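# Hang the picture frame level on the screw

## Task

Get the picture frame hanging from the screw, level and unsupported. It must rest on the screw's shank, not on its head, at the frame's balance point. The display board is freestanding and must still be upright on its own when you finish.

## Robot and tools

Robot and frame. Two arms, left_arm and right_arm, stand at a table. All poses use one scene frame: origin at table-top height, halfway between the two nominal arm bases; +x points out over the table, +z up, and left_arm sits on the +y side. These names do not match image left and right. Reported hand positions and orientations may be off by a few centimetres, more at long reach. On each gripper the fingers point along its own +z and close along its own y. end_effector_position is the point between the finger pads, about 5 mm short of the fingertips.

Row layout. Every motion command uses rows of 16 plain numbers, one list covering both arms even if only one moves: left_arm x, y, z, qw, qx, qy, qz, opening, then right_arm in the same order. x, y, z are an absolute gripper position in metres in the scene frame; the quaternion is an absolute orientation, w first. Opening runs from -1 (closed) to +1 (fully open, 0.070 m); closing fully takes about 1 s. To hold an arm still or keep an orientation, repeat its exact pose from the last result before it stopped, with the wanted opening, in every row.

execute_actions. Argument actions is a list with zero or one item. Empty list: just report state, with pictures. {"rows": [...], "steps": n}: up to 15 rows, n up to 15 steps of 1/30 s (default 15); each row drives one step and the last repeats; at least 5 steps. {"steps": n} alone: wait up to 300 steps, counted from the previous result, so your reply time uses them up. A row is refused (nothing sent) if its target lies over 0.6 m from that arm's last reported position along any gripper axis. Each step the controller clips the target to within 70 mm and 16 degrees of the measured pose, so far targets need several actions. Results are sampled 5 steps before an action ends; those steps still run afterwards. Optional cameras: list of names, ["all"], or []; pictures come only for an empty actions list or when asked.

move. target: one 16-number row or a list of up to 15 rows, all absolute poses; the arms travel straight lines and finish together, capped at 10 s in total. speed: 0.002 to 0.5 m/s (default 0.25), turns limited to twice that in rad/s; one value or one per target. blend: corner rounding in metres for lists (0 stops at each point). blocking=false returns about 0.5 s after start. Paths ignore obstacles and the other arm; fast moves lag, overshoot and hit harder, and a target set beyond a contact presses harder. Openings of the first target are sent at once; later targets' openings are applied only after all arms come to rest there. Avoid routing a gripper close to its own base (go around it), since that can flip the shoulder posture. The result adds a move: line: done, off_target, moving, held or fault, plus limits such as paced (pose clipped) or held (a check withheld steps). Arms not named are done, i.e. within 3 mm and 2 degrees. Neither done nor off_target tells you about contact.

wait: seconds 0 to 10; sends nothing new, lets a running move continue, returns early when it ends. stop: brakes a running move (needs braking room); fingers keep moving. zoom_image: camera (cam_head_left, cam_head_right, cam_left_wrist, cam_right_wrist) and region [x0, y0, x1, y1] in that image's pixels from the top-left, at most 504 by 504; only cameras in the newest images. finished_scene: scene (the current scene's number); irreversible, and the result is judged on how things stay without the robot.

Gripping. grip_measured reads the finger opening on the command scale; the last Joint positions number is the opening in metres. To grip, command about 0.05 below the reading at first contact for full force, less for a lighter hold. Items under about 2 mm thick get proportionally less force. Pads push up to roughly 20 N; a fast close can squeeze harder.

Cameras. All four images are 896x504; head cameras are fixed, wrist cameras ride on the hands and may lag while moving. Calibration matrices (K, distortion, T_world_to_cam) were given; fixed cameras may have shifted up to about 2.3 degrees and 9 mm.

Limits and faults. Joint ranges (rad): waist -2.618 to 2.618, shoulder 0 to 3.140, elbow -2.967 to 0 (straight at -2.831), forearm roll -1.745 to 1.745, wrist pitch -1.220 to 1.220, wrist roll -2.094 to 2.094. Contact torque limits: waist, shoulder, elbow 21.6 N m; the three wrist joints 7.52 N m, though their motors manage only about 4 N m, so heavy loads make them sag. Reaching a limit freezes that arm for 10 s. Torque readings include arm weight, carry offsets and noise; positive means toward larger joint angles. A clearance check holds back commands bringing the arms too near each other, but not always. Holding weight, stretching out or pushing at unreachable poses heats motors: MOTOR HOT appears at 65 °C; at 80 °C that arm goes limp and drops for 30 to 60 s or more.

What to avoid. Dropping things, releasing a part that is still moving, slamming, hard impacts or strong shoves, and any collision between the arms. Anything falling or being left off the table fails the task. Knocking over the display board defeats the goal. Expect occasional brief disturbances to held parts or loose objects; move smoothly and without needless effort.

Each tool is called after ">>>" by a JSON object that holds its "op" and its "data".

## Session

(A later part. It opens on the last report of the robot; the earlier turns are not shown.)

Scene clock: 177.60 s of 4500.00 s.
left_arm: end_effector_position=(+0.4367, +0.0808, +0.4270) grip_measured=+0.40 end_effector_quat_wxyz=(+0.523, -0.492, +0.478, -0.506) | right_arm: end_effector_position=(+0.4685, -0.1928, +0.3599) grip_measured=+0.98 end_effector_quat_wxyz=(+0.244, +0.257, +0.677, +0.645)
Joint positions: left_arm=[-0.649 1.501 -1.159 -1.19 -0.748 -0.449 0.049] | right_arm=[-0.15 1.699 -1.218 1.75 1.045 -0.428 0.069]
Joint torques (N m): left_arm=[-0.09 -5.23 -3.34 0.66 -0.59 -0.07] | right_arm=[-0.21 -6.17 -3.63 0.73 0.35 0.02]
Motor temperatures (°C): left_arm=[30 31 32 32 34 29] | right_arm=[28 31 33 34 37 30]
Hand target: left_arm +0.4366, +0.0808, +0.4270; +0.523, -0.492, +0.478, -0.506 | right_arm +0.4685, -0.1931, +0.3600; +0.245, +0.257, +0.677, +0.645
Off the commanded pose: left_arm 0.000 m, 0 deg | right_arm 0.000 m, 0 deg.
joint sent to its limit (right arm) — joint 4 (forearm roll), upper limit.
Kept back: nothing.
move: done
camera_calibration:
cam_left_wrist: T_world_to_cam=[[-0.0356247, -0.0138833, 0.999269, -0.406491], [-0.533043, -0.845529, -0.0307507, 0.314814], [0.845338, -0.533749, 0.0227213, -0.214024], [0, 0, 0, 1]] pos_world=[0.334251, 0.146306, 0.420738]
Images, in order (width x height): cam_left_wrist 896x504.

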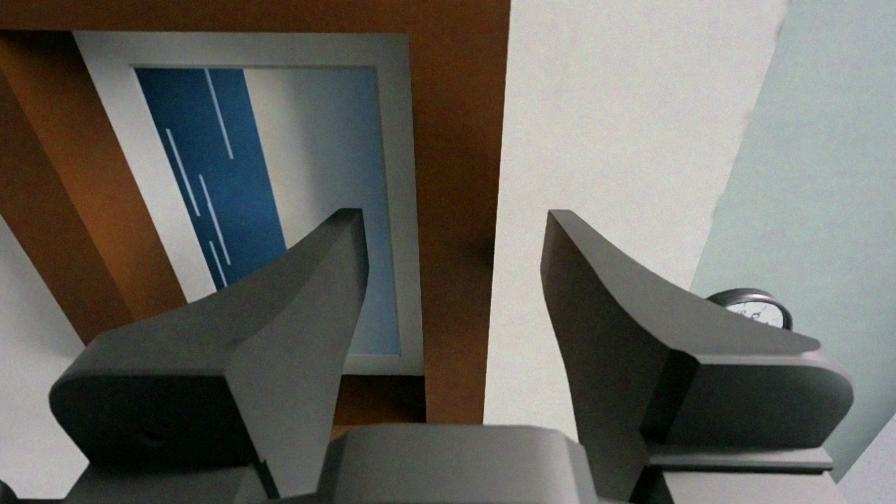

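>>> {"op": "execute_actions", "data": {"actions": [{"rows":[[0.4366,0.0808,0.4270,0.522882,-0.492191,0.477572,-0.506151,-0.3,0.4685,-0.1931,0.36,0.245,0.257,0.677,0.645,1.0]],"steps":15}]}}

>>> {"op": "execute_actions", "data": {"actions": [{"rows":[[0.4366,0.0808,0.4270,0.522882,-0.492191,0.477572,-0.506151,-0.31,0.4685,-0.1931,0.36,0.245,0.257,0.677,0.645,1.0],[0.4366,0.0808,0.4270,0.522882,-0.492191,0.477572,-0.506151,-0.32,0.4685,-0.1931,0.36,0.245,0.257,0.677,0.645,1.0],[0.4366,0.0808,0.4270,0.522882,-0.492191,0.477572,-0.506151,-0.33,0.4685,-0.1931,0.36,0.245,0.257,0.677,0.645,1.0],[0.4366,0.0808,0.4270,0.522882,-0.492191,0.477572,-0.506151,-0.34,0.4685,-0.1931,0.36,0.245,0.257,0.677,0.645,1.0],[0.4366,0.0808,0.4270,0.522882,-0.492191,0.477572,-0.506151,-0.35,0.4685,-0.1931,0.36,0.245,0.257,0.677,0.645,1.0],[0.4366,0.0808,0.4270,0.522882,-0.492191,0.477572,-0.506151,-0.36,0.4685,-0.1931,0.36,0.245,0.257,0.677,0.645,1.0],[0.4366,0.0808,0.4270,0.522882,-0.492191,0.477572,-0.506151,-0.37,0.4685,-0.1931,0.36,0.245,0.257,0.677,0.645,1.0],[0.4366,0.0808,0.4270,0.522882,-0.492191,0.477572,-0.506151,-0.38,0.4685,-0.1931,0.36,0.245,0.257,0.677,0.645,1.0],[0.4366,0.0808,0.4270,0.522882,-0.492191,0.477572,-0.506151,-0.39,0.4685,-0.1931,0.36,0.245,0.257,0.677,0.645,1.0],[0.4366,0.0808,0.4270,0.522882,-0.492191,0.477572,-0.506151,-0.40,0.4685,-0.1931,0.36,0.245,0.257,0.677,0.645,1.0],[0.4366,0.0808,0.4270,0.522882,-0.492191,0.477572,-0.506151,-0.41,0.4685,-0.1931,0.36,0.245,0.257,0.677,0.645,1.0]],"steps":15}]}}

>>> {"op": "execute_actions", "data": {"actions": [{"steps":20}], "cameras": ["cam_left_wrist", "cam_right_wrist"]}}

Scene clock: 178.87 s of 4500.00 s.
left_arm: end_effector_position=(+0.4367, +0.0808, +0.4270) grip_measured=-0.26 end_effector_quat_wxyz=(+0.523, -0.492, +0.478, -0.506) | right_arm: end_effector_position=(+0.4685, -0.1928, +0.3599) grip_measured=+0.98 end_effector_quat_wxyz=(+0.244, +0.257, +0.677, +0.645)
Joint positions: left_arm=[-0.649 1.501 -1.159 -1.19 -0.748 -0.449 0.026] | right_arm=[-0.15 1.699 -1.218 1.75 1.045 -0.428 0.069]
Joint torques (N m): left_arm=[-0.7 -6.51 -2.56 0.45 -0.81 -0.01] | right_arm=[-0.2 -6.16 -3.63 0.73 0.35 0.02]
Motor temperatures (°C): left_arm=[30 31 32 32 34 29] | right_arm=[28 31 33 34 37 30]
joint sent to its limit (right arm) — joint 4 (forearm roll), upper limit.
Steps of this call (1-28: nothing new was sent; 29-38: this action's first 10). Readings (end_effector_position of left_arm | right_arm):
29: (+0.4367, +0.0808, +0.4270) | (+0.4685, -0.1928, +0.3599)
30: (+0.4367, +0.0808, +0.4270) | (+0.4685, -0.1928, +0.3599)
32: (+0.4367, +0.0808, +0.4270) | (+0.4685, -0.1928, +0.3599)
36: (+0.4367, +0.0808, +0.4270) | (+0.4685, -0.1928, +0.3599)
38: the state above

Scene clock: 179.37 s of 4500.00 s.
left_arm: end_effector_position=(+0.4367, +0.0808, +0.4270) grip_measured=-0.40 end_effector_quat_wxyz=(+0.523, -0.492, +0.478, -0.506) | right_arm: end_effector_position=(+0.4685, -0.1928, +0.3599) grip_measured=+0.98 end_effector_quat_wxyz=(+0.244, +0.257, +0.677, +0.645)
Joint positions: left_arm=[-0.649 1.501 -1.159 -1.19 -0.748 -0.449 0.021] | right_arm=[-0.15 1.699 -1.218 1.75 1.045 -0.428 0.069]
Joint torques (N m): left_arm=[-0.83 -6.86 -2.44 0.43 -0.82 0.03] | right_arm=[-0.16 -6.17 -3.65 0.72 0.35 0.04]
Motor temperatures (°C): left_arm=[30 31 32 32 34 29] | right_arm=[28 31 33 34 37 30]
Off your previous action's commanded pose at its last step (step 5 of this call): left_arm 0.000 m, 0 deg | right_arm 0.000 m, 0 deg.
joint sent to its limit (right arm) — joint 4 (forearm roll), upper limit.
Steps of this call (1-5: your previous action's last 5; 6-15: this action's first 10). Readings (end_effector_position of left_arm | right_arm):
6: (+0.4367, +0.0808, +0.4270) | (+0.4685, -0.1928, +0.3599)
7: (+0.4367, +0.0808, +0.4270) | (+0.4685, -0.1928, +0.3599)
9: (+0.4367, +0.0808, +0.4270) | (+0.4685, -0.1928, +0.3599)
13: (+0.4367, +0.0808, +0.4270) | (+0.4685, -0.1928, +0.3599)
15: the state above

Scene clock: 180.03 s of 4500.00 s.
left_arm: end_effector_position=(+0.4367, +0.0808, +0.4270) grip_measured=-0.41 end_effector_quat_wxyz=(+0.523, -0.492, +0.478, -0.506) | right_arm: end_effector_position=(+0.4685, -0.1928, +0.3599) grip_measured=+0.98 end_effector_quat_wxyz=(+0.244, +0.257, +0.677, +0.645)
Joint positions: left_arm=[-0.649 1.501 -1.159 -1.19 -0.748 -0.449 0.021] | right_arm=[-0.15 1.699 -1.218 1.75 1.045 -0.428 0.069]
Joint torques (N m): left_arm=[-0.72 -6.67 -2.58 0.44 -0.79 0.09] | right_arm=[-0.21 -6.19 -3.63 0.72 0.35 0.03]
Motor temperatures (°C): left_arm=[30 31 32 32 34 29] | right_arm=[28 31 33 34 37 30]
Hand target: left_arm +0.4366, +0.0808, +0.4270; +0.523, -0.492, +0.478, -0.506 | right_arm +0.4685, -0.1931, +0.3600; +0.245, +0.257, +0.677, +0.645
Off the commanded pose: left_arm 0.000 m, 0 deg | right_arm 0.000 m, 0 deg.
joint sent to its limit (right arm) — joint 4 (forearm roll), upper limit.
Steps of this call (1-5: your previous action's last 5; 6-20: nothing new was sent). Readings (end_effector_position of left_arm | right_arm):
1: (+0.4367, +0.0808, +0.4270) | (+0.4685, -0.1928, +0.3599)
2: (+0.4367, +0.0808, +0.4270) | (+0.4685, -0.1928, +0.3599)
4: (+0.4367, +0.0808, +0.4270) | (+0.4685, -0.1928, +0.3599)
8: (+0.4367, +0.0808, +0.4270) | (+0.4685, -0.1928, +0.3599)
20: the state above
camera_calibration:
cam_left_wrist: T_world_to_cam=[[-0.0356247, -0.0138833, 0.999269, -0.406491], [-0.533043, -0.845529, -0.0307507, 0.314814], [0.845338, -0.533749, 0.0227213, -0.214024], [0, 0, 0, 1]] pos_world=[0.334251, 0.146306, 0.420738]
cam_right_wrist: T_world_to_cam=[[-0.0686733, -0.0187841, -0.997462, 0.388192], [-0.995274, 0.0700898, 0.0672027, 0.449285], [0.0686496, 0.997364, -0.0235086, 0.286988], [0, 0, 0, 1]] pos_world=[0.454118, -0.31043, 0.36376]
Images, in order (width x height): cam_left_wrist 896x504, cam_right_wrist 896x504.

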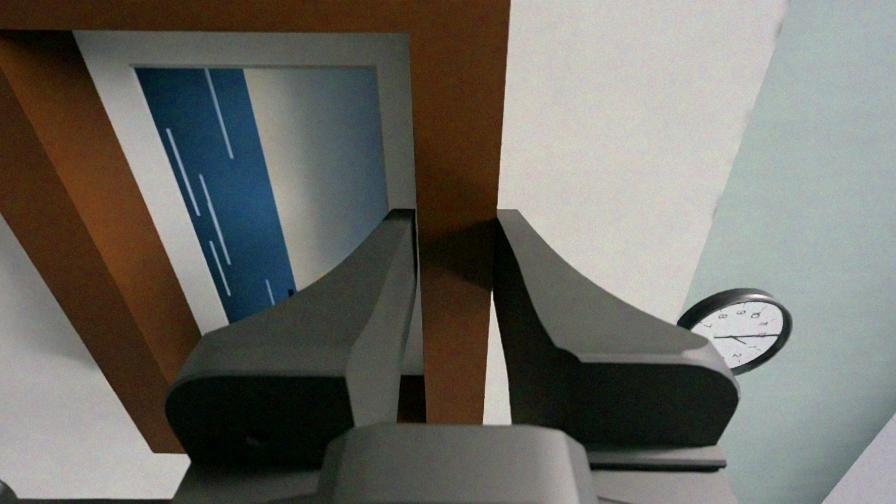

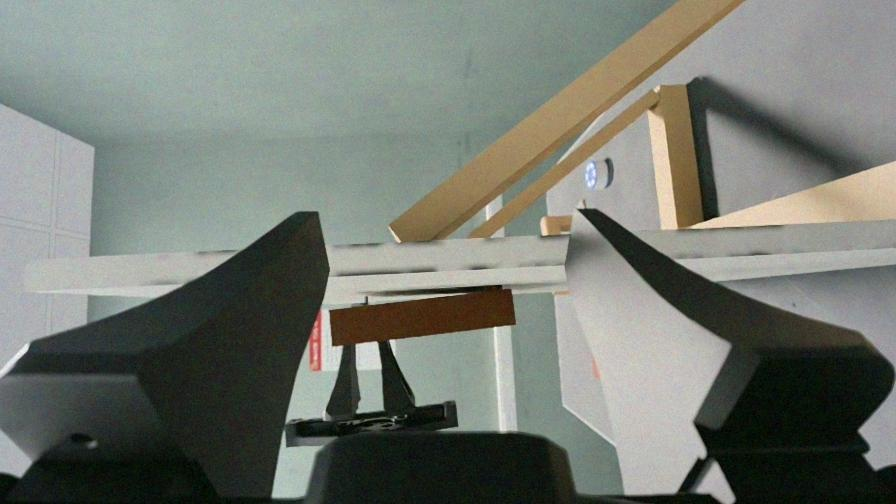

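>>> {"op": "execute_actions", "data": {"actions": [{"rows":[[0.4366,0.0808,0.4270,0.522882,-0.492191,0.477572,-0.506151,-0.42,0.4685,-0.1931,0.36,0.245,0.257,0.677,0.645,1.0],[0.4366,0.0808,0.4270,0.522882,-0.492191,0.477572,-0.506151,-0.43,0.4685,-0.1931,0.36,0.245,0.257,0.677,0.645,1.0],[0.4366,0.0808,0.4270,0.522882,-0.492191,0.477572,-0.506151,-0.44,0.4685,-0.1931,0.36,0.245,0.257,0.677,0.645,1.0],[0.4366,0.0808,0.4270,0.522882,-0.492191,0.477572,-0.506151,-0.45,0.4685,-0.1931,0.36,0.245,0.257,0.677,0.645,1.0],[0.4366,0.0808,0.4270,0.522882,-0.492191,0.477572,-0.506151,-0.46,0.4685,-0.1931,0.36,0.245,0.257,0.677,0.645,1.0],[0.4366,0.0808,0.4270,0.522882,-0.492191,0.477572,-0.506151,-0.47,0.4685,-0.1931,0.36,0.245,0.257,0.677,0.645,1.0],[0.4366,0.0808,0.4270,0.522882,-0.492191,0.477572,-0.506151,-0.48,0.4685,-0.1931,0.36,0.245,0.257,0.677,0.645,1.0],[0.4366,0.0808,0.4270,0.522882,-0.492191,0.477572,-0.506151,-0.49,0.4685,-0.1931,0.36,0.245,0.257,0.677,0.645,1.0]],"steps":15}]}}

>>> {"op": "execute_actions", "data": {"actions": [{"steps":20}], "cameras": ["cam_left_wrist", "cam_right_wrist"]}}

>>> {"op": "zoom_image", "data": {"camera": "cam_right_wrist", "region": [320, 270, 540, 370]}}

>>> {"op": "zoom_image", "data": {"camera": "cam_right_wrist", "region": [346, 295, 373, 313]}}

Scene clock: 181.07 s of 4500.00 s.
left_arm: end_effector_position=(+0.4365, +0.0809, +0.4274) grip_measured=-0.46 end_effector_quat_wxyz=(+0.523, -0.492, +0.477, -0.506) | right_arm: end_effector_position=(+0.4685, -0.1928, +0.3599) grip_measured=+0.98 end_effector_quat_wxyz=(+0.244, +0.257, +0.677, +0.645)
Joint positions: left_arm=[-0.649 1.5 -1.159 -1.19 -0.748 -0.449 0.019] | right_arm=[-0.15 1.699 -1.218 1.75 1.045 -0.428 0.069]
Joint torques (N m): left_arm=[-0.48 -6.02 -2.58 0.4 -0.61 0.07] | right_arm=[-0.15 -6.18 -3.63 0.71 0.35 0.03]
Motor temperatures (°C): left_arm=[30 31 32 32 34 29] | right_arm=[28 31 32 34 37 30]
joint sent to its limit (right arm) — joint 4 (forearm roll), upper limit.
Steps of this call (1-21: nothing new was sent; 22-31: this action's first 10). Readings (end_effector_position of left_arm | right_arm):
22: (+0.4367, +0.0808, +0.4270) | (+0.4685, -0.1928, +0.3599)
23: (+0.4367, +0.0808, +0.4270) | (+0.4685, -0.1928, +0.3599)
25: (+0.4365, +0.0809, +0.4274) | (+0.4685, -0.1928, +0.3599)
29: (+0.4365, +0.0809, +0.4274) | (+0.4685, -0.1928, +0.3599)
31: the state above

Scene clock: 181.73 s of 4500.00 s.
left_arm: end_effector_position=(+0.4365, +0.0809, +0.4274) grip_measured=-0.46 end_effector_quat_wxyz=(+0.523, -0.492, +0.477, -0.506) | right_arm: end_effector_position=(+0.4685, -0.1928, +0.3599) grip_measured=+0.98 end_effector_quat_wxyz=(+0.244, +0.257, +0.677, +0.645)
Joint positions: left_arm=[-0.649 1.5 -1.159 -1.19 -0.748 -0.449 0.019] | right_arm=[-0.15 1.699 -1.218 1.75 1.045 -0.428 0.069]
Joint torques (N m): left_arm=[-0.25 -4.96 -2.49 0.31 -0.35 0.08] | right_arm=[-0.15 -6.15 -3.63 0.71 0.34 0.05]
Motor temperatures (°C): left_arm=[30 31 32 32 34 29] | right_arm=[28 31 32 34 37 30]
Hand target: left_arm +0.4366, +0.0808, +0.4270; +0.523, -0.492, +0.478, -0.506 | right_arm +0.4685, -0.1931, +0.3600; +0.245, +0.257, +0.677, +0.645
Off the commanded pose: left_arm 0.000 m, 0 deg | right_arm 0.000 m, 0 deg.
joint sent to its limit (right arm) — joint 4 (forearm roll), upper limit.
Steps of this call (1-5: your previous action's last 5; 6-20: nothing new was sent). Readings (end_effector_position of left_arm | right_arm):
1: (+0.4365, +0.0809, +0.4274) | (+0.4685, -0.1928, +0.3599)
2: (+0.4365, +0.0809, +0.4274) | (+0.4685, -0.1928, +0.3599)
4: (+0.4365, +0.0809, +0.4274) | (+0.4685, -0.1928, +0.3599)
8: (+0.4365, +0.0809, +0.4274) | (+0.4685, -0.1928, +0.3599)
20: the state above
camera_calibration:
cam_left_wrist: T_world_to_cam=[[-0.0363306, -0.0133421, 0.999251, -0.406614], [-0.533022, -0.845546, -0.0306693, 0.314804], [0.845321, -0.533736, 0.0236075, -0.214179], [0, 0, 0, 1]] pos_world=[0.334075, 0.146441, 0.42102]
cam_right_wrist: T_world_to_cam=[[-0.0686733, -0.0187841, -0.997462, 0.388192], [-0.995274, 0.0700898, 0.0672027, 0.449285], [0.0686496, 0.997364, -0.0235086, 0.286988], [0, 0, 0, 1]] pos_world=[0.454118, -0.31043, 0.36376]
Images, in order (width x height): cam_left_wrist 896x504, cam_right_wrist 896x504.

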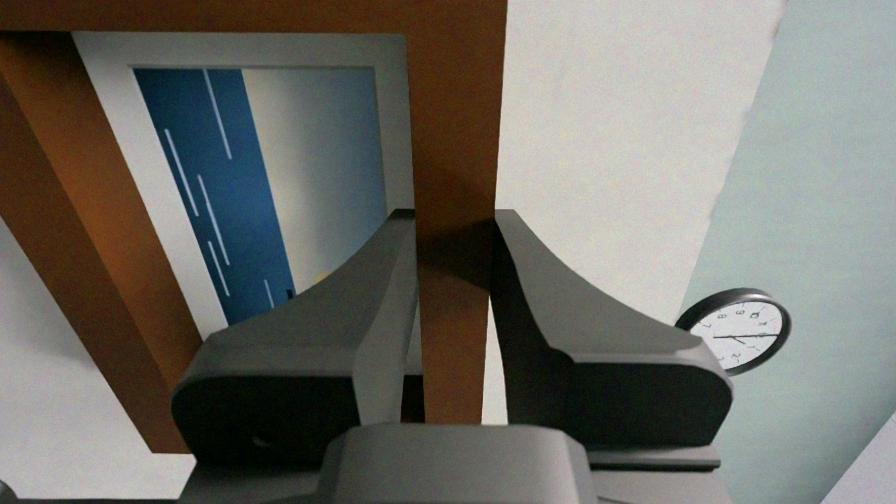

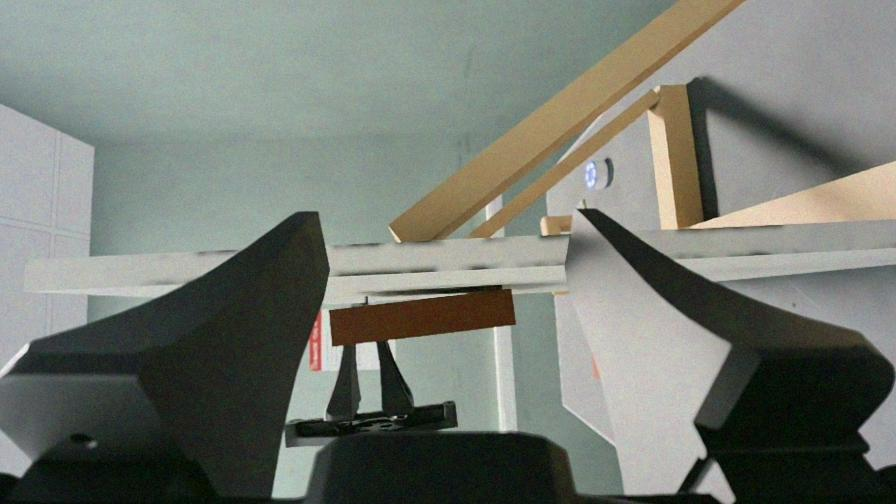

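Scaled by 2.291 from the camera's 896x504 image, which has a finer 1280x720 frame.

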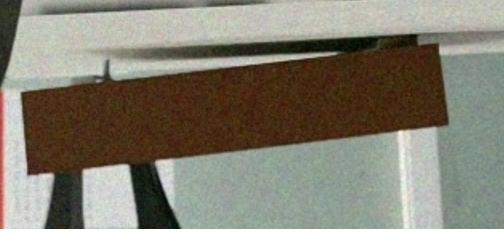

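Scaled by 18.667 from the camera's 896x504 image, which has a finer 1280x720 frame.

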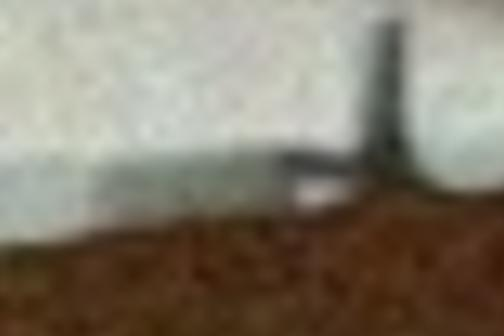

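>>> {"op": "move", "data": {"target": [[0.4365,0.0809,0.4277,0.522882,-0.492191,0.477572,-0.506151,-0.49,0.4685,-0.1931,0.36,0.245,0.257,0.677,0.645,1.0],[0.4365,0.0821,0.4278,0.522882,-0.492191,0.477572,-0.506151,-0.49,0.4685,-0.1931,0.36,0.245,0.257,0.677,0.645,1.0]], "speed": [0.005,0.005], "cameras": ["cam_left_wrist", "cam_right_wrist"]}}

>>> {"op": "zoom_image", "data": {"camera": "cam_right_wrist", "region": [346, 295, 373, 313]}}

Scene clock: 190.23 s of 4500.00 s.
left_arm: end_effector_position=(+0.4367, +0.0809, +0.4271) grip_measured=-0.45 end_effector_quat_wxyz=(+0.522, -0.492, +0.479, -0.506) | right_arm: end_effector_position=(+0.4685, -0.1928, +0.3599) grip_measured=+0.98 end_effector_quat_wxyz=(+0.244, +0.257, +0.677, +0.645)
Joint positions: left_arm=[-0.647 1.5 -1.159 -1.192 -0.743 -0.447 0.019] | right_arm=[-0.15 1.699 -1.218 1.75 1.045 -0.428 0.069]
Joint torques (N m): left_arm=[2.55 -4.43 -0.55 -0.08 -0.34 -0.11] | right_arm=[-0.06 -6.31 -3.7 0.7 0.32 0.1]
Motor temperatures (°C): left_arm=[30 31 32 32 34 29] | right_arm=[28 31 32 34 37 30]
Hand target: left_arm +0.4365, +0.0821, +0.4278; +0.523, -0.492, +0.478, -0.506 | right_arm +0.4685, -0.1931, +0.3600; +0.245, +0.257, +0.677, +0.645
Off the commanded pose: left_arm 0.001 m, 0 deg | right_arm 0.000 m, 0 deg.
joint sent to its limit (right arm) — joint 4 (forearm roll), upper limit.
Kept back: nothing.
move: done
camera_calibration:
cam_left_wrist: T_world_to_cam=[[-0.0340046, -0.0143506, 0.999319, -0.407288], [-0.535129, -0.844226, -0.0303326, 0.315556], [0.844086, -0.535796, 0.0210282, -0.212531], [0, 0, 0, 1]] pos_world=[0.334408, 0.146682, 0.421051]
cam_right_wrist: T_world_to_cam=[[-0.0686733, -0.0187841, -0.997462, 0.388192], [-0.995274, 0.0700898, 0.0672027, 0.449285], [0.0686496, 0.997364, -0.0235086, 0.286988], [0, 0, 0, 1]] pos_world=[0.454118, -0.31043, 0.36376]
Images, in order (width x height): cam_left_wrist 896x504, cam_right_wrist 896x504.

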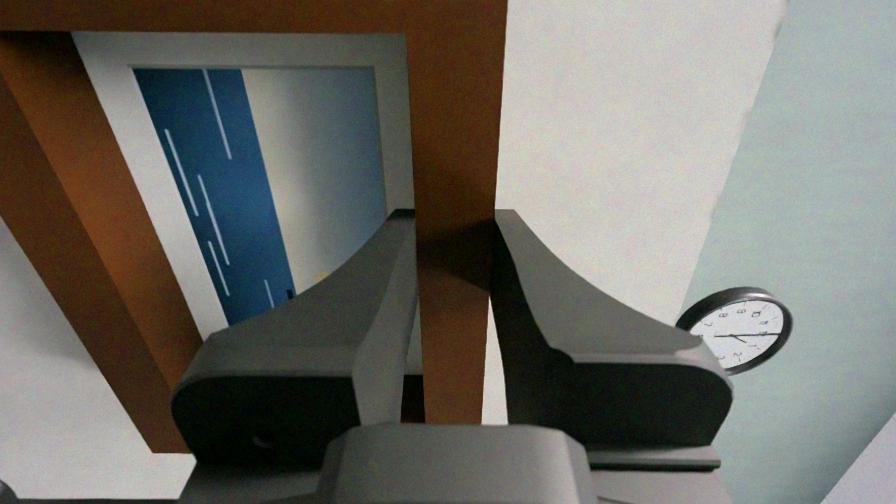

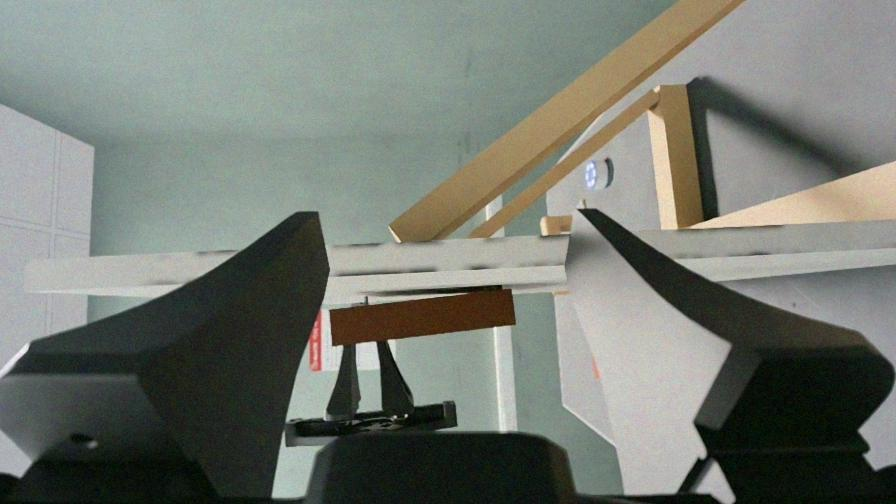

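Scaled by 18.667 from the camera's 896x504 image, which has a finer 1280x720 frame.

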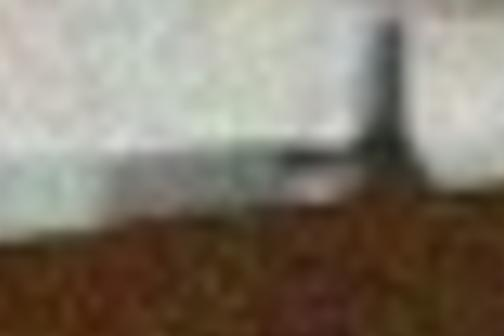

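>>> {"op": "move", "data": {"target": [0.4365,0.0830,0.4281,0.522882,-0.492191,0.477572,-0.506151,-0.49,0.4685,-0.1931,0.36,0.245,0.257,0.677,0.645,1.0], "speed": 0.004, "cameras": []}}

Scene clock: 191.33 s of 4500.00 s.
left_arm: end_effector_position=(+0.4364, +0.0813, +0.4273) grip_measured=-0.46 end_effector_quat_wxyz=(+0.522, -0.491, +0.479, -0.507) | right_arm: end_effector_position=(+0.4685, -0.1928, +0.3599) grip_measured=+0.98 end_effector_quat_wxyz=(+0.244, +0.257, +0.677, +0.645)
Joint positions: left_arm=[-0.645 1.497 -1.157 -1.191 -0.739 -0.447 0.019] | right_arm=[-0.15 1.699 -1.218 1.75 1.045 -0.428 0.069]
Joint torques (N m): left_arm=[6.65 -6.74 -0.58 -0.56 -2.72 -0.11] | right_arm=[-0.03 -6.33 -3.68 0.7 0.33 0.1]
Motor temperatures (°C): left_arm=[30 31 32 32 34 29] | right_arm=[28 31 32 34 37 30]
Hand target: left_arm +0.4365, +0.0830, +0.4281; +0.523, -0.492, +0.478, -0.506 | right_arm +0.4685, -0.1931, +0.3600; +0.245, +0.257, +0.677, +0.645
Off the commanded pose: left_arm 0.002 m, 0 deg | right_arm 0.000 m, 0 deg.
joint sent to its limit (right arm) — joint 4 (forearm roll), upper limit.
Kept back: nothing.
move: done
No camera images: "cameras" was empty.

>>> {"op": "move", "data": {"target": [0.4365,0.0830,0.4287,0.522882,-0.492191,0.477572,-0.506151,-0.49,0.4685,-0.1931,0.36,0.245,0.257,0.677,0.645,1.0], "speed": 0.004, "cameras": ["cam_left_wrist", "cam_right_wrist"]}}

>>> {"op": "zoom_image", "data": {"camera": "cam_right_wrist", "region": [346, 295, 373, 313]}}

>>> {"op": "zoom_image", "data": {"camera": "cam_right_wrist", "region": [320, 270, 540, 370]}}

Scene clock: 192.40 s of 4500.00 s.
left_arm: end_effector_position=(+0.4363, +0.0828, +0.4278) grip_measured=-0.46 end_effector_quat_wxyz=(+0.522, -0.493, +0.478, -0.506) | right_arm: end_effector_position=(+0.4685, -0.1928, +0.3599) grip_measured=+0.98 end_effector_quat_wxyz=(+0.244, +0.257, +0.677, +0.645)
Joint positions: left_arm=[-0.643 1.495 -1.157 -1.194 -0.741 -0.445 0.019] | right_arm=[-0.15 1.699 -1.218 1.75 1.045 -0.428 0.069]
Joint torques (N m): left_arm=[8.26 -6.85 -2.84 -0.46 -3.24 0.08] | right_arm=[-0.1 -6.34 -3.68 0.7 0.32 0.11]
Motor temperatures (°C): left_arm=[30 31 32 32 35 29] | right_arm=[28 31 32 34 37 30]
Hand target: left_arm +0.4365, +0.0830, +0.4287; +0.523, -0.492, +0.478, -0.506 | right_arm +0.4685, -0.1931, +0.3600; +0.245, +0.257, +0.677, +0.645
Off the commanded pose: left_arm 0.001 m, 0 deg | right_arm 0.000 m, 0 deg.
joint sent to its limit (right arm) — joint 4 (forearm roll), upper limit.
Kept back: nothing.
move: done
camera_calibration:
cam_left_wrist: T_world_to_cam=[[-0.0337713, -0.0133333, 0.999341, -0.408171], [-0.533615, -0.845219, -0.0293098, 0.315957], [0.845053, -0.534253, 0.0214293, -0.211951], [0, 0, 0, 1]] pos_world=[0.333925, 0.148375, 0.421705]
cam_right_wrist: T_world_to_cam=[[-0.0686733, -0.0187841, -0.997462, 0.388192], [-0.995274, 0.0700898, 0.0672027, 0.449285], [0.0686496, 0.997364, -0.0235086, 0.286988], [0, 0, 0, 1]] pos_world=[0.454118, -0.31043, 0.36376]
Images, in order (width x height): cam_left_wrist 896x504, cam_right_wrist 896x504.

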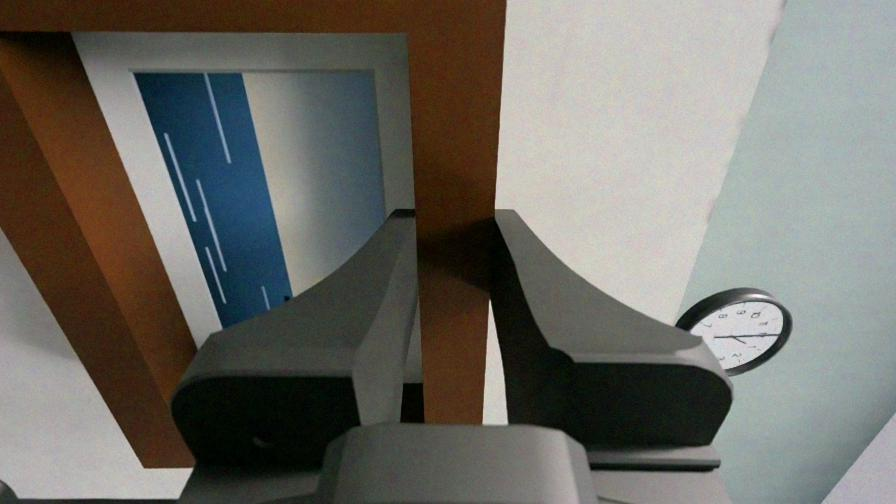

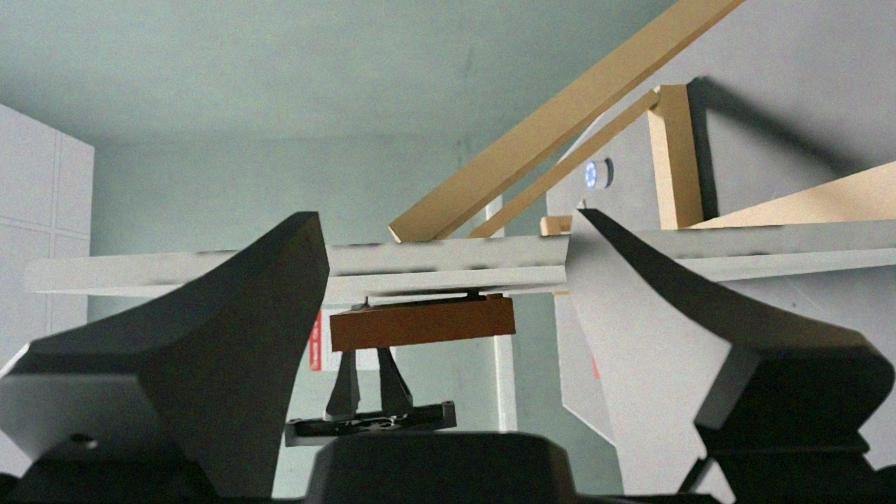

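Scaled by 18.667 from the camera's 896x504 image, which has a finer 1280x720 frame.

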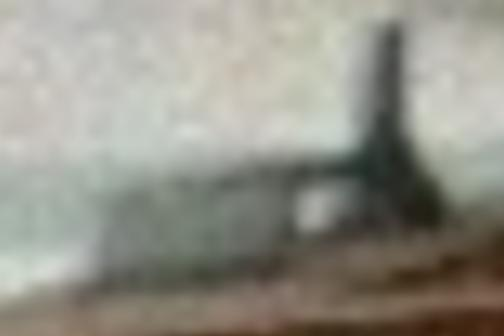

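Scaled by 2.291 from the camera's 896x504 image, which has a finer 1280x720 frame.

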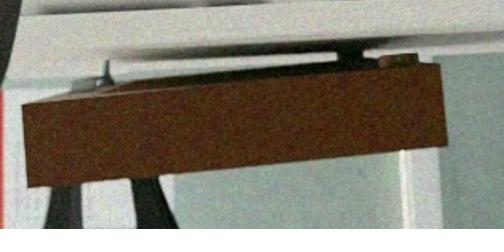

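>>> {"op": "zoom_image", "data": {"camera": "cam_right_wrist", "region": [450, 275, 550, 335]}}

>>> {"op": "zoom_image", "data": {"camera": "cam_head_left", "region": [370, 20, 475, 80]}}

Scaled by 5.040 from the camera's 896x504 image, which has a finer 1280x720 frame.

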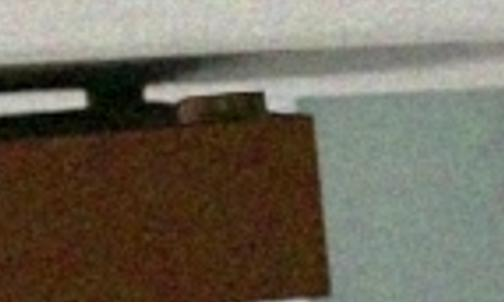

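This scene's latest camera images include none from cam_head_left. They are from: cam_left_wrist, cam_right_wrist. cam_head_left's image comes with the result of a call that names it in "cameras".

>>> {"op": "move", "data": {"target": [0.4366,0.0824,0.4288,0.528154,-0.497165,0.472392,-0.500647,-0.52,0.4685,-0.1931,0.36,0.245,0.257,0.677,0.645,1.0], "speed": 0.01, "cameras": ["all"]}}

>>> {"op": "zoom_image", "data": {"camera": "cam_right_wrist", "region": [346, 295, 373, 313]}}

>>> {"op": "zoom_image", "data": {"camera": "cam_right_wrist", "region": [320, 270, 540, 370]}}

Scene clock: 195.77 s of 4500.00 s.
left_arm: end_effector_position=(+0.4365, +0.0833, +0.4293) grip_measured=-0.46 end_effector_quat_wxyz=(+0.529, -0.498, +0.471, -0.501) | right_arm: end_effector_position=(+0.4685, -0.1928, +0.3599) grip_measured=+0.98 end_effector_quat_wxyz=(+0.244, +0.257, +0.677, +0.645)
Joint positions: left_arm=[-0.656 1.506 -1.172 -1.217 -0.774 -0.425 0.019] | right_arm=[-0.15 1.699 -1.218 1.75 1.045 -0.428 0.069]
Joint torques (N m): left_arm=[2.42 -4.73 -3.66 0.27 -1.53 0.07] | right_arm=[-0.07 -6.35 -3.75 0.71 0.32 0.12]
Motor temperatures (°C): left_arm=[30 31 32 32 35 29] | right_arm=[28 31 32 34 37 30]
Hand target: left_arm +0.4366, +0.0824, +0.4288; +0.528, -0.497, +0.472, -0.501 | right_arm +0.4685, -0.1931, +0.3600; +0.245, +0.257, +0.677, +0.645
Off the commanded pose: left_arm 0.001 m, 0 deg | right_arm 0.000 m, 0 deg.
joint sent to its limit (right arm) — joint 4 (forearm roll), upper limit.
Kept back: nothing.
move: done
camera_calibration:
cam_left_wrist: T_world_to_cam=[[-0.0364423, -0.0129551, 0.999252, -0.408484], [-0.513374, -0.857646, -0.0298417, 0.308917], [0.857391, -0.514077, 0.0246038, -0.220299], [0, 0, 0, 1]] pos_world=[0.332586, 0.146399, 0.422817]
cam_right_wrist: T_world_to_cam=[[-0.0686733, -0.0187841, -0.997462, 0.388192], [-0.995274, 0.0700898, 0.0672027, 0.449285], [0.0686496, 0.997364, -0.0235086, 0.286988], [0, 0, 0, 1]] pos_world=[0.454118, -0.31043, 0.36376]

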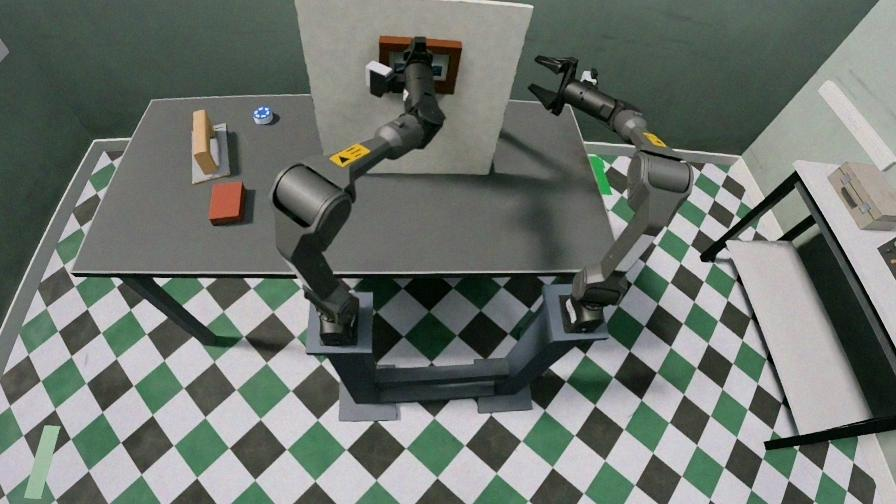

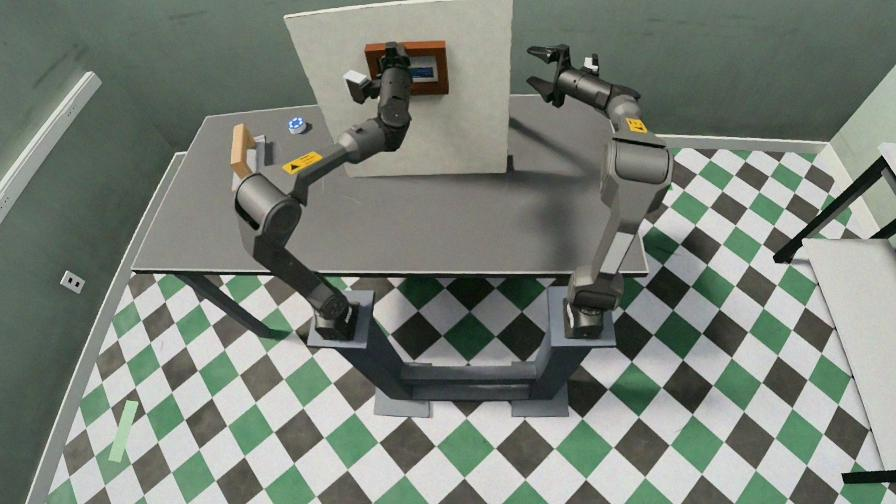

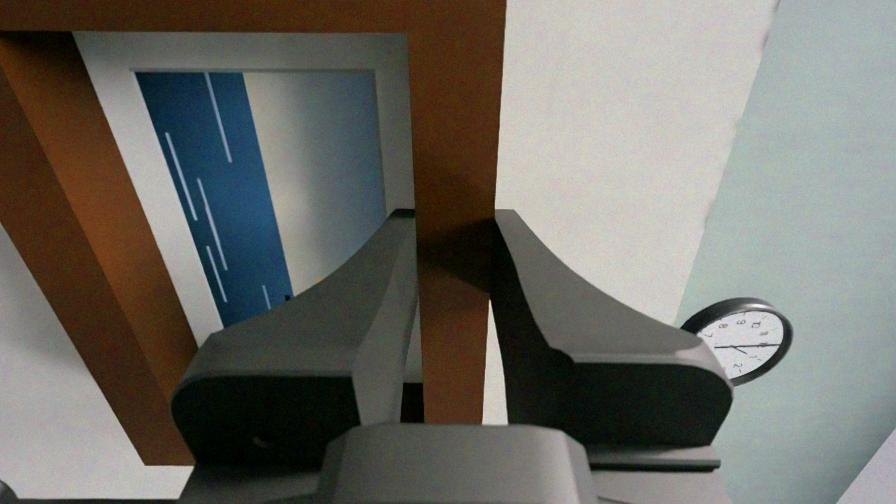

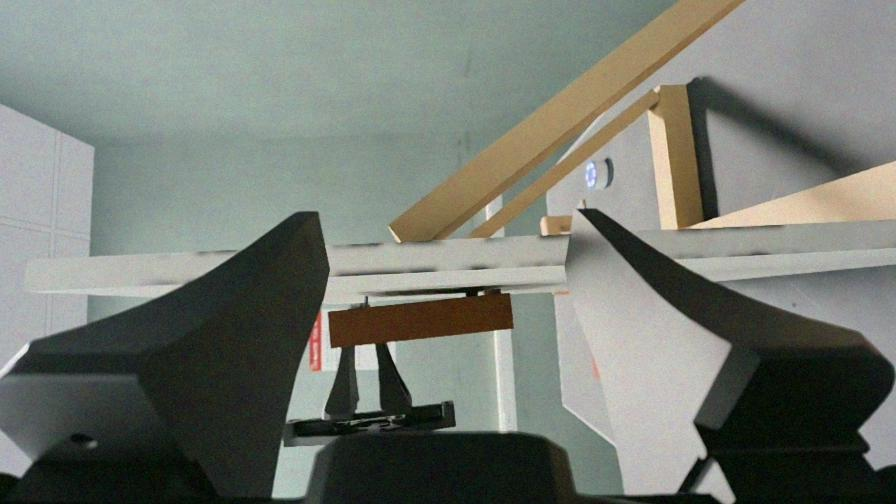

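Scaled by 18.667 from the camera's 896x504 image, which has a finer 1280x720 frame.

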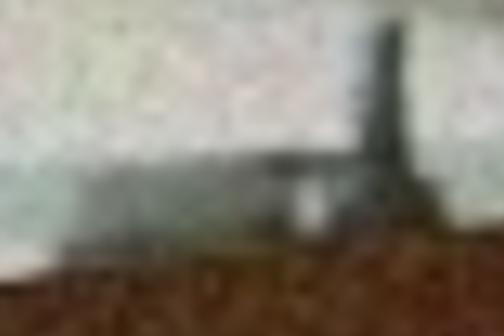

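Scaled by 2.291 from the camera's 896x504 image, which has a finer 1280x720 frame.

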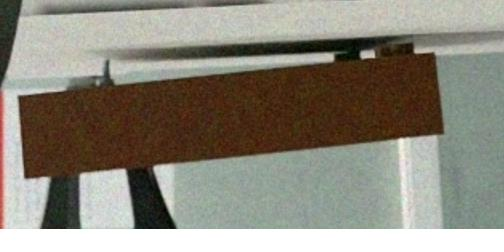

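>>> {"op": "zoom_image", "data": {"camera": "cam_head_left", "region": [370, 20, 475, 80]}}

>>> {"op": "zoom_image", "data": {"camera": "cam_head_right", "region": [355, 25, 460, 85]}}

>>> {"op": "zoom_image", "data": {"camera": "cam_head_left", "region": [360, 140, 510, 200]}}

>>> {"op": "zoom_image", "data": {"camera": "cam_head_right", "region": [335, 140, 525, 200]}}

>>> {"op": "zoom_image", "data": {"camera": "cam_head_left", "region": [420, 0, 550, 80]}}

Scaled by 4.800 from the camera's 896x504 image, which has a finer 1280x720 frame.

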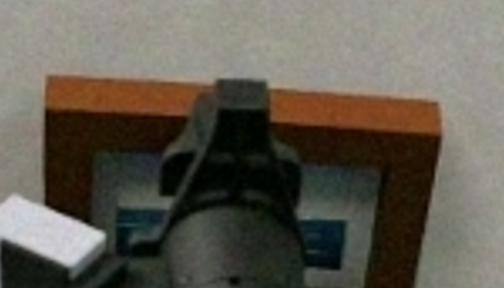

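Scaled by 4.800 from the camera's 896x504 image, which has a finer 1280x720 frame.

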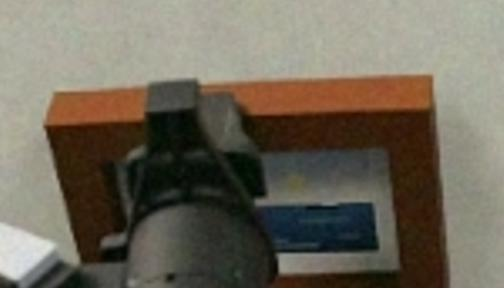

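Scaled by 3.360 from the camera's 896x504 image, which has a finer 1280x720 frame.

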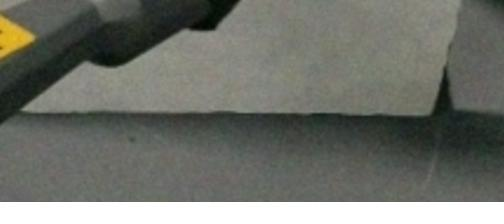

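Scaled by 2.653 from the camera's 896x504 image, which has a finer 1280x720 frame.

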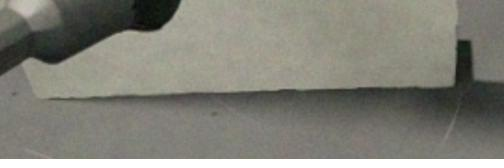

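Scaled by 3.877 from the camera's 896x504 image, which has a finer 1280x720 frame.

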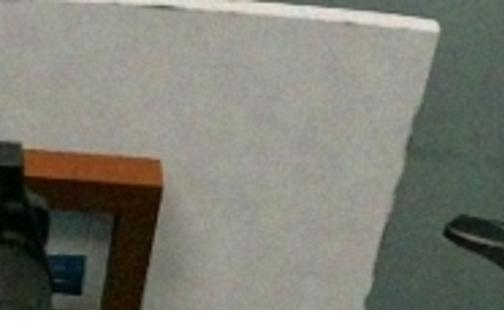

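>>> {"op": "zoom_image", "data": {"camera": "cam_left_wrist", "region": [390, 0, 530, 80]}}

>>> {"op": "zoom_image", "data": {"camera": "cam_left_wrist", "region": [390, 140, 530, 220]}}

>>> {"op": "zoom_image", "data": {"camera": "cam_left_wrist", "region": [390, 345, 530, 425]}}

>>> {"op": "zoom_image", "data": {"camera": "cam_left_wrist", "region": [0, 380, 220, 480]}}

Scaled by 3.600 from the camera's 896x504 image, which has a finer 1280x720 frame.

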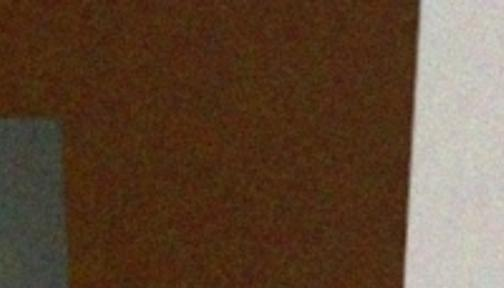

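Scaled by 3.600 from the camera's 896x504 image, which has a finer 1280x720 frame.

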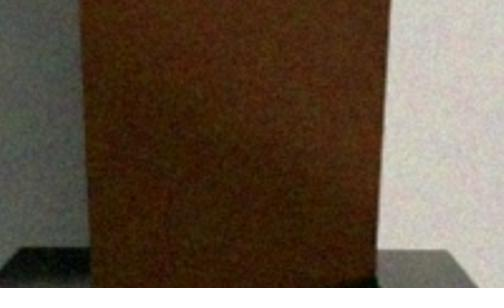

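Scaled by 3.600 from the camera's 896x504 image, which has a finer 1280x720 frame.

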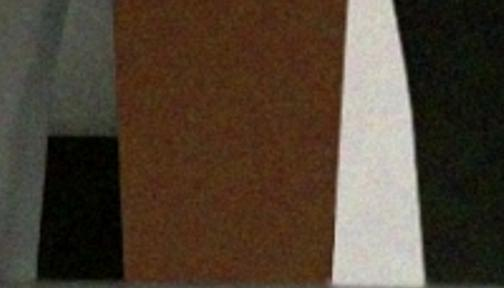

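Scaled by 2.291 from the camera's 896x504 image, which has a finer 1280x720 frame.

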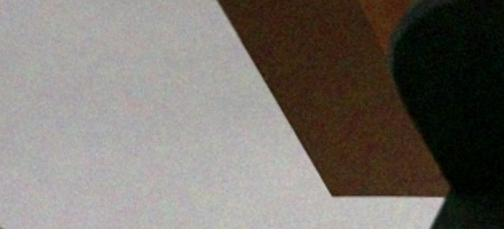

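>>> {"op": "move", "data": {"target": [0.4366,0.0816,0.4282,0.529898,-0.498811,0.470653,-0.498801,-0.52,0.4685,-0.1931,0.36,0.245,0.257,0.677,0.645,1.0], "speed": 0.006, "cameras": []}}

Scene clock: 199.37 s of 4500.00 s.
left_arm: end_effector_position=(+0.4366, +0.0814, +0.4279) grip_measured=-0.46 end_effector_quat_wxyz=(+0.530, -0.499, +0.471, -0.499) | right_arm: end_effector_position=(+0.4685, -0.1928, +0.3599) grip_measured=+0.98 end_effector_quat_wxyz=(+0.244, +0.257, +0.677, +0.645)
Joint positions: left_arm=[-0.664 1.512 -1.175 -1.222 -0.785 -0.421 0.019] | right_arm=[-0.15 1.699 -1.218 1.75 1.045 -0.428 0.069]
Joint torques (N m): left_arm=[-0.01 -5.14 -3.81 0.54 -0.92 0.09] | right_arm=[-0.03 -6.38 -3.7 0.7 0.31 0.15]
Motor temperatures (°C): left_arm=[30 31 32 32 35 29] | right_arm=[28 31 32 34 37 30]
Hand target: left_arm +0.4366, +0.0816, +0.4282; +0.530, -0.499, +0.471, -0.499 | right_arm +0.4685, -0.1931, +0.3600; +0.245, +0.257, +0.677, +0.645
Off the commanded pose: left_arm 0.000 m, 0 deg | right_arm 0.000 m, 0 deg.
joint sent to its limit (right arm) — joint 4 (forearm roll), upper limit.
Kept back: nothing.
move: done
No camera images: "cameras" was empty.


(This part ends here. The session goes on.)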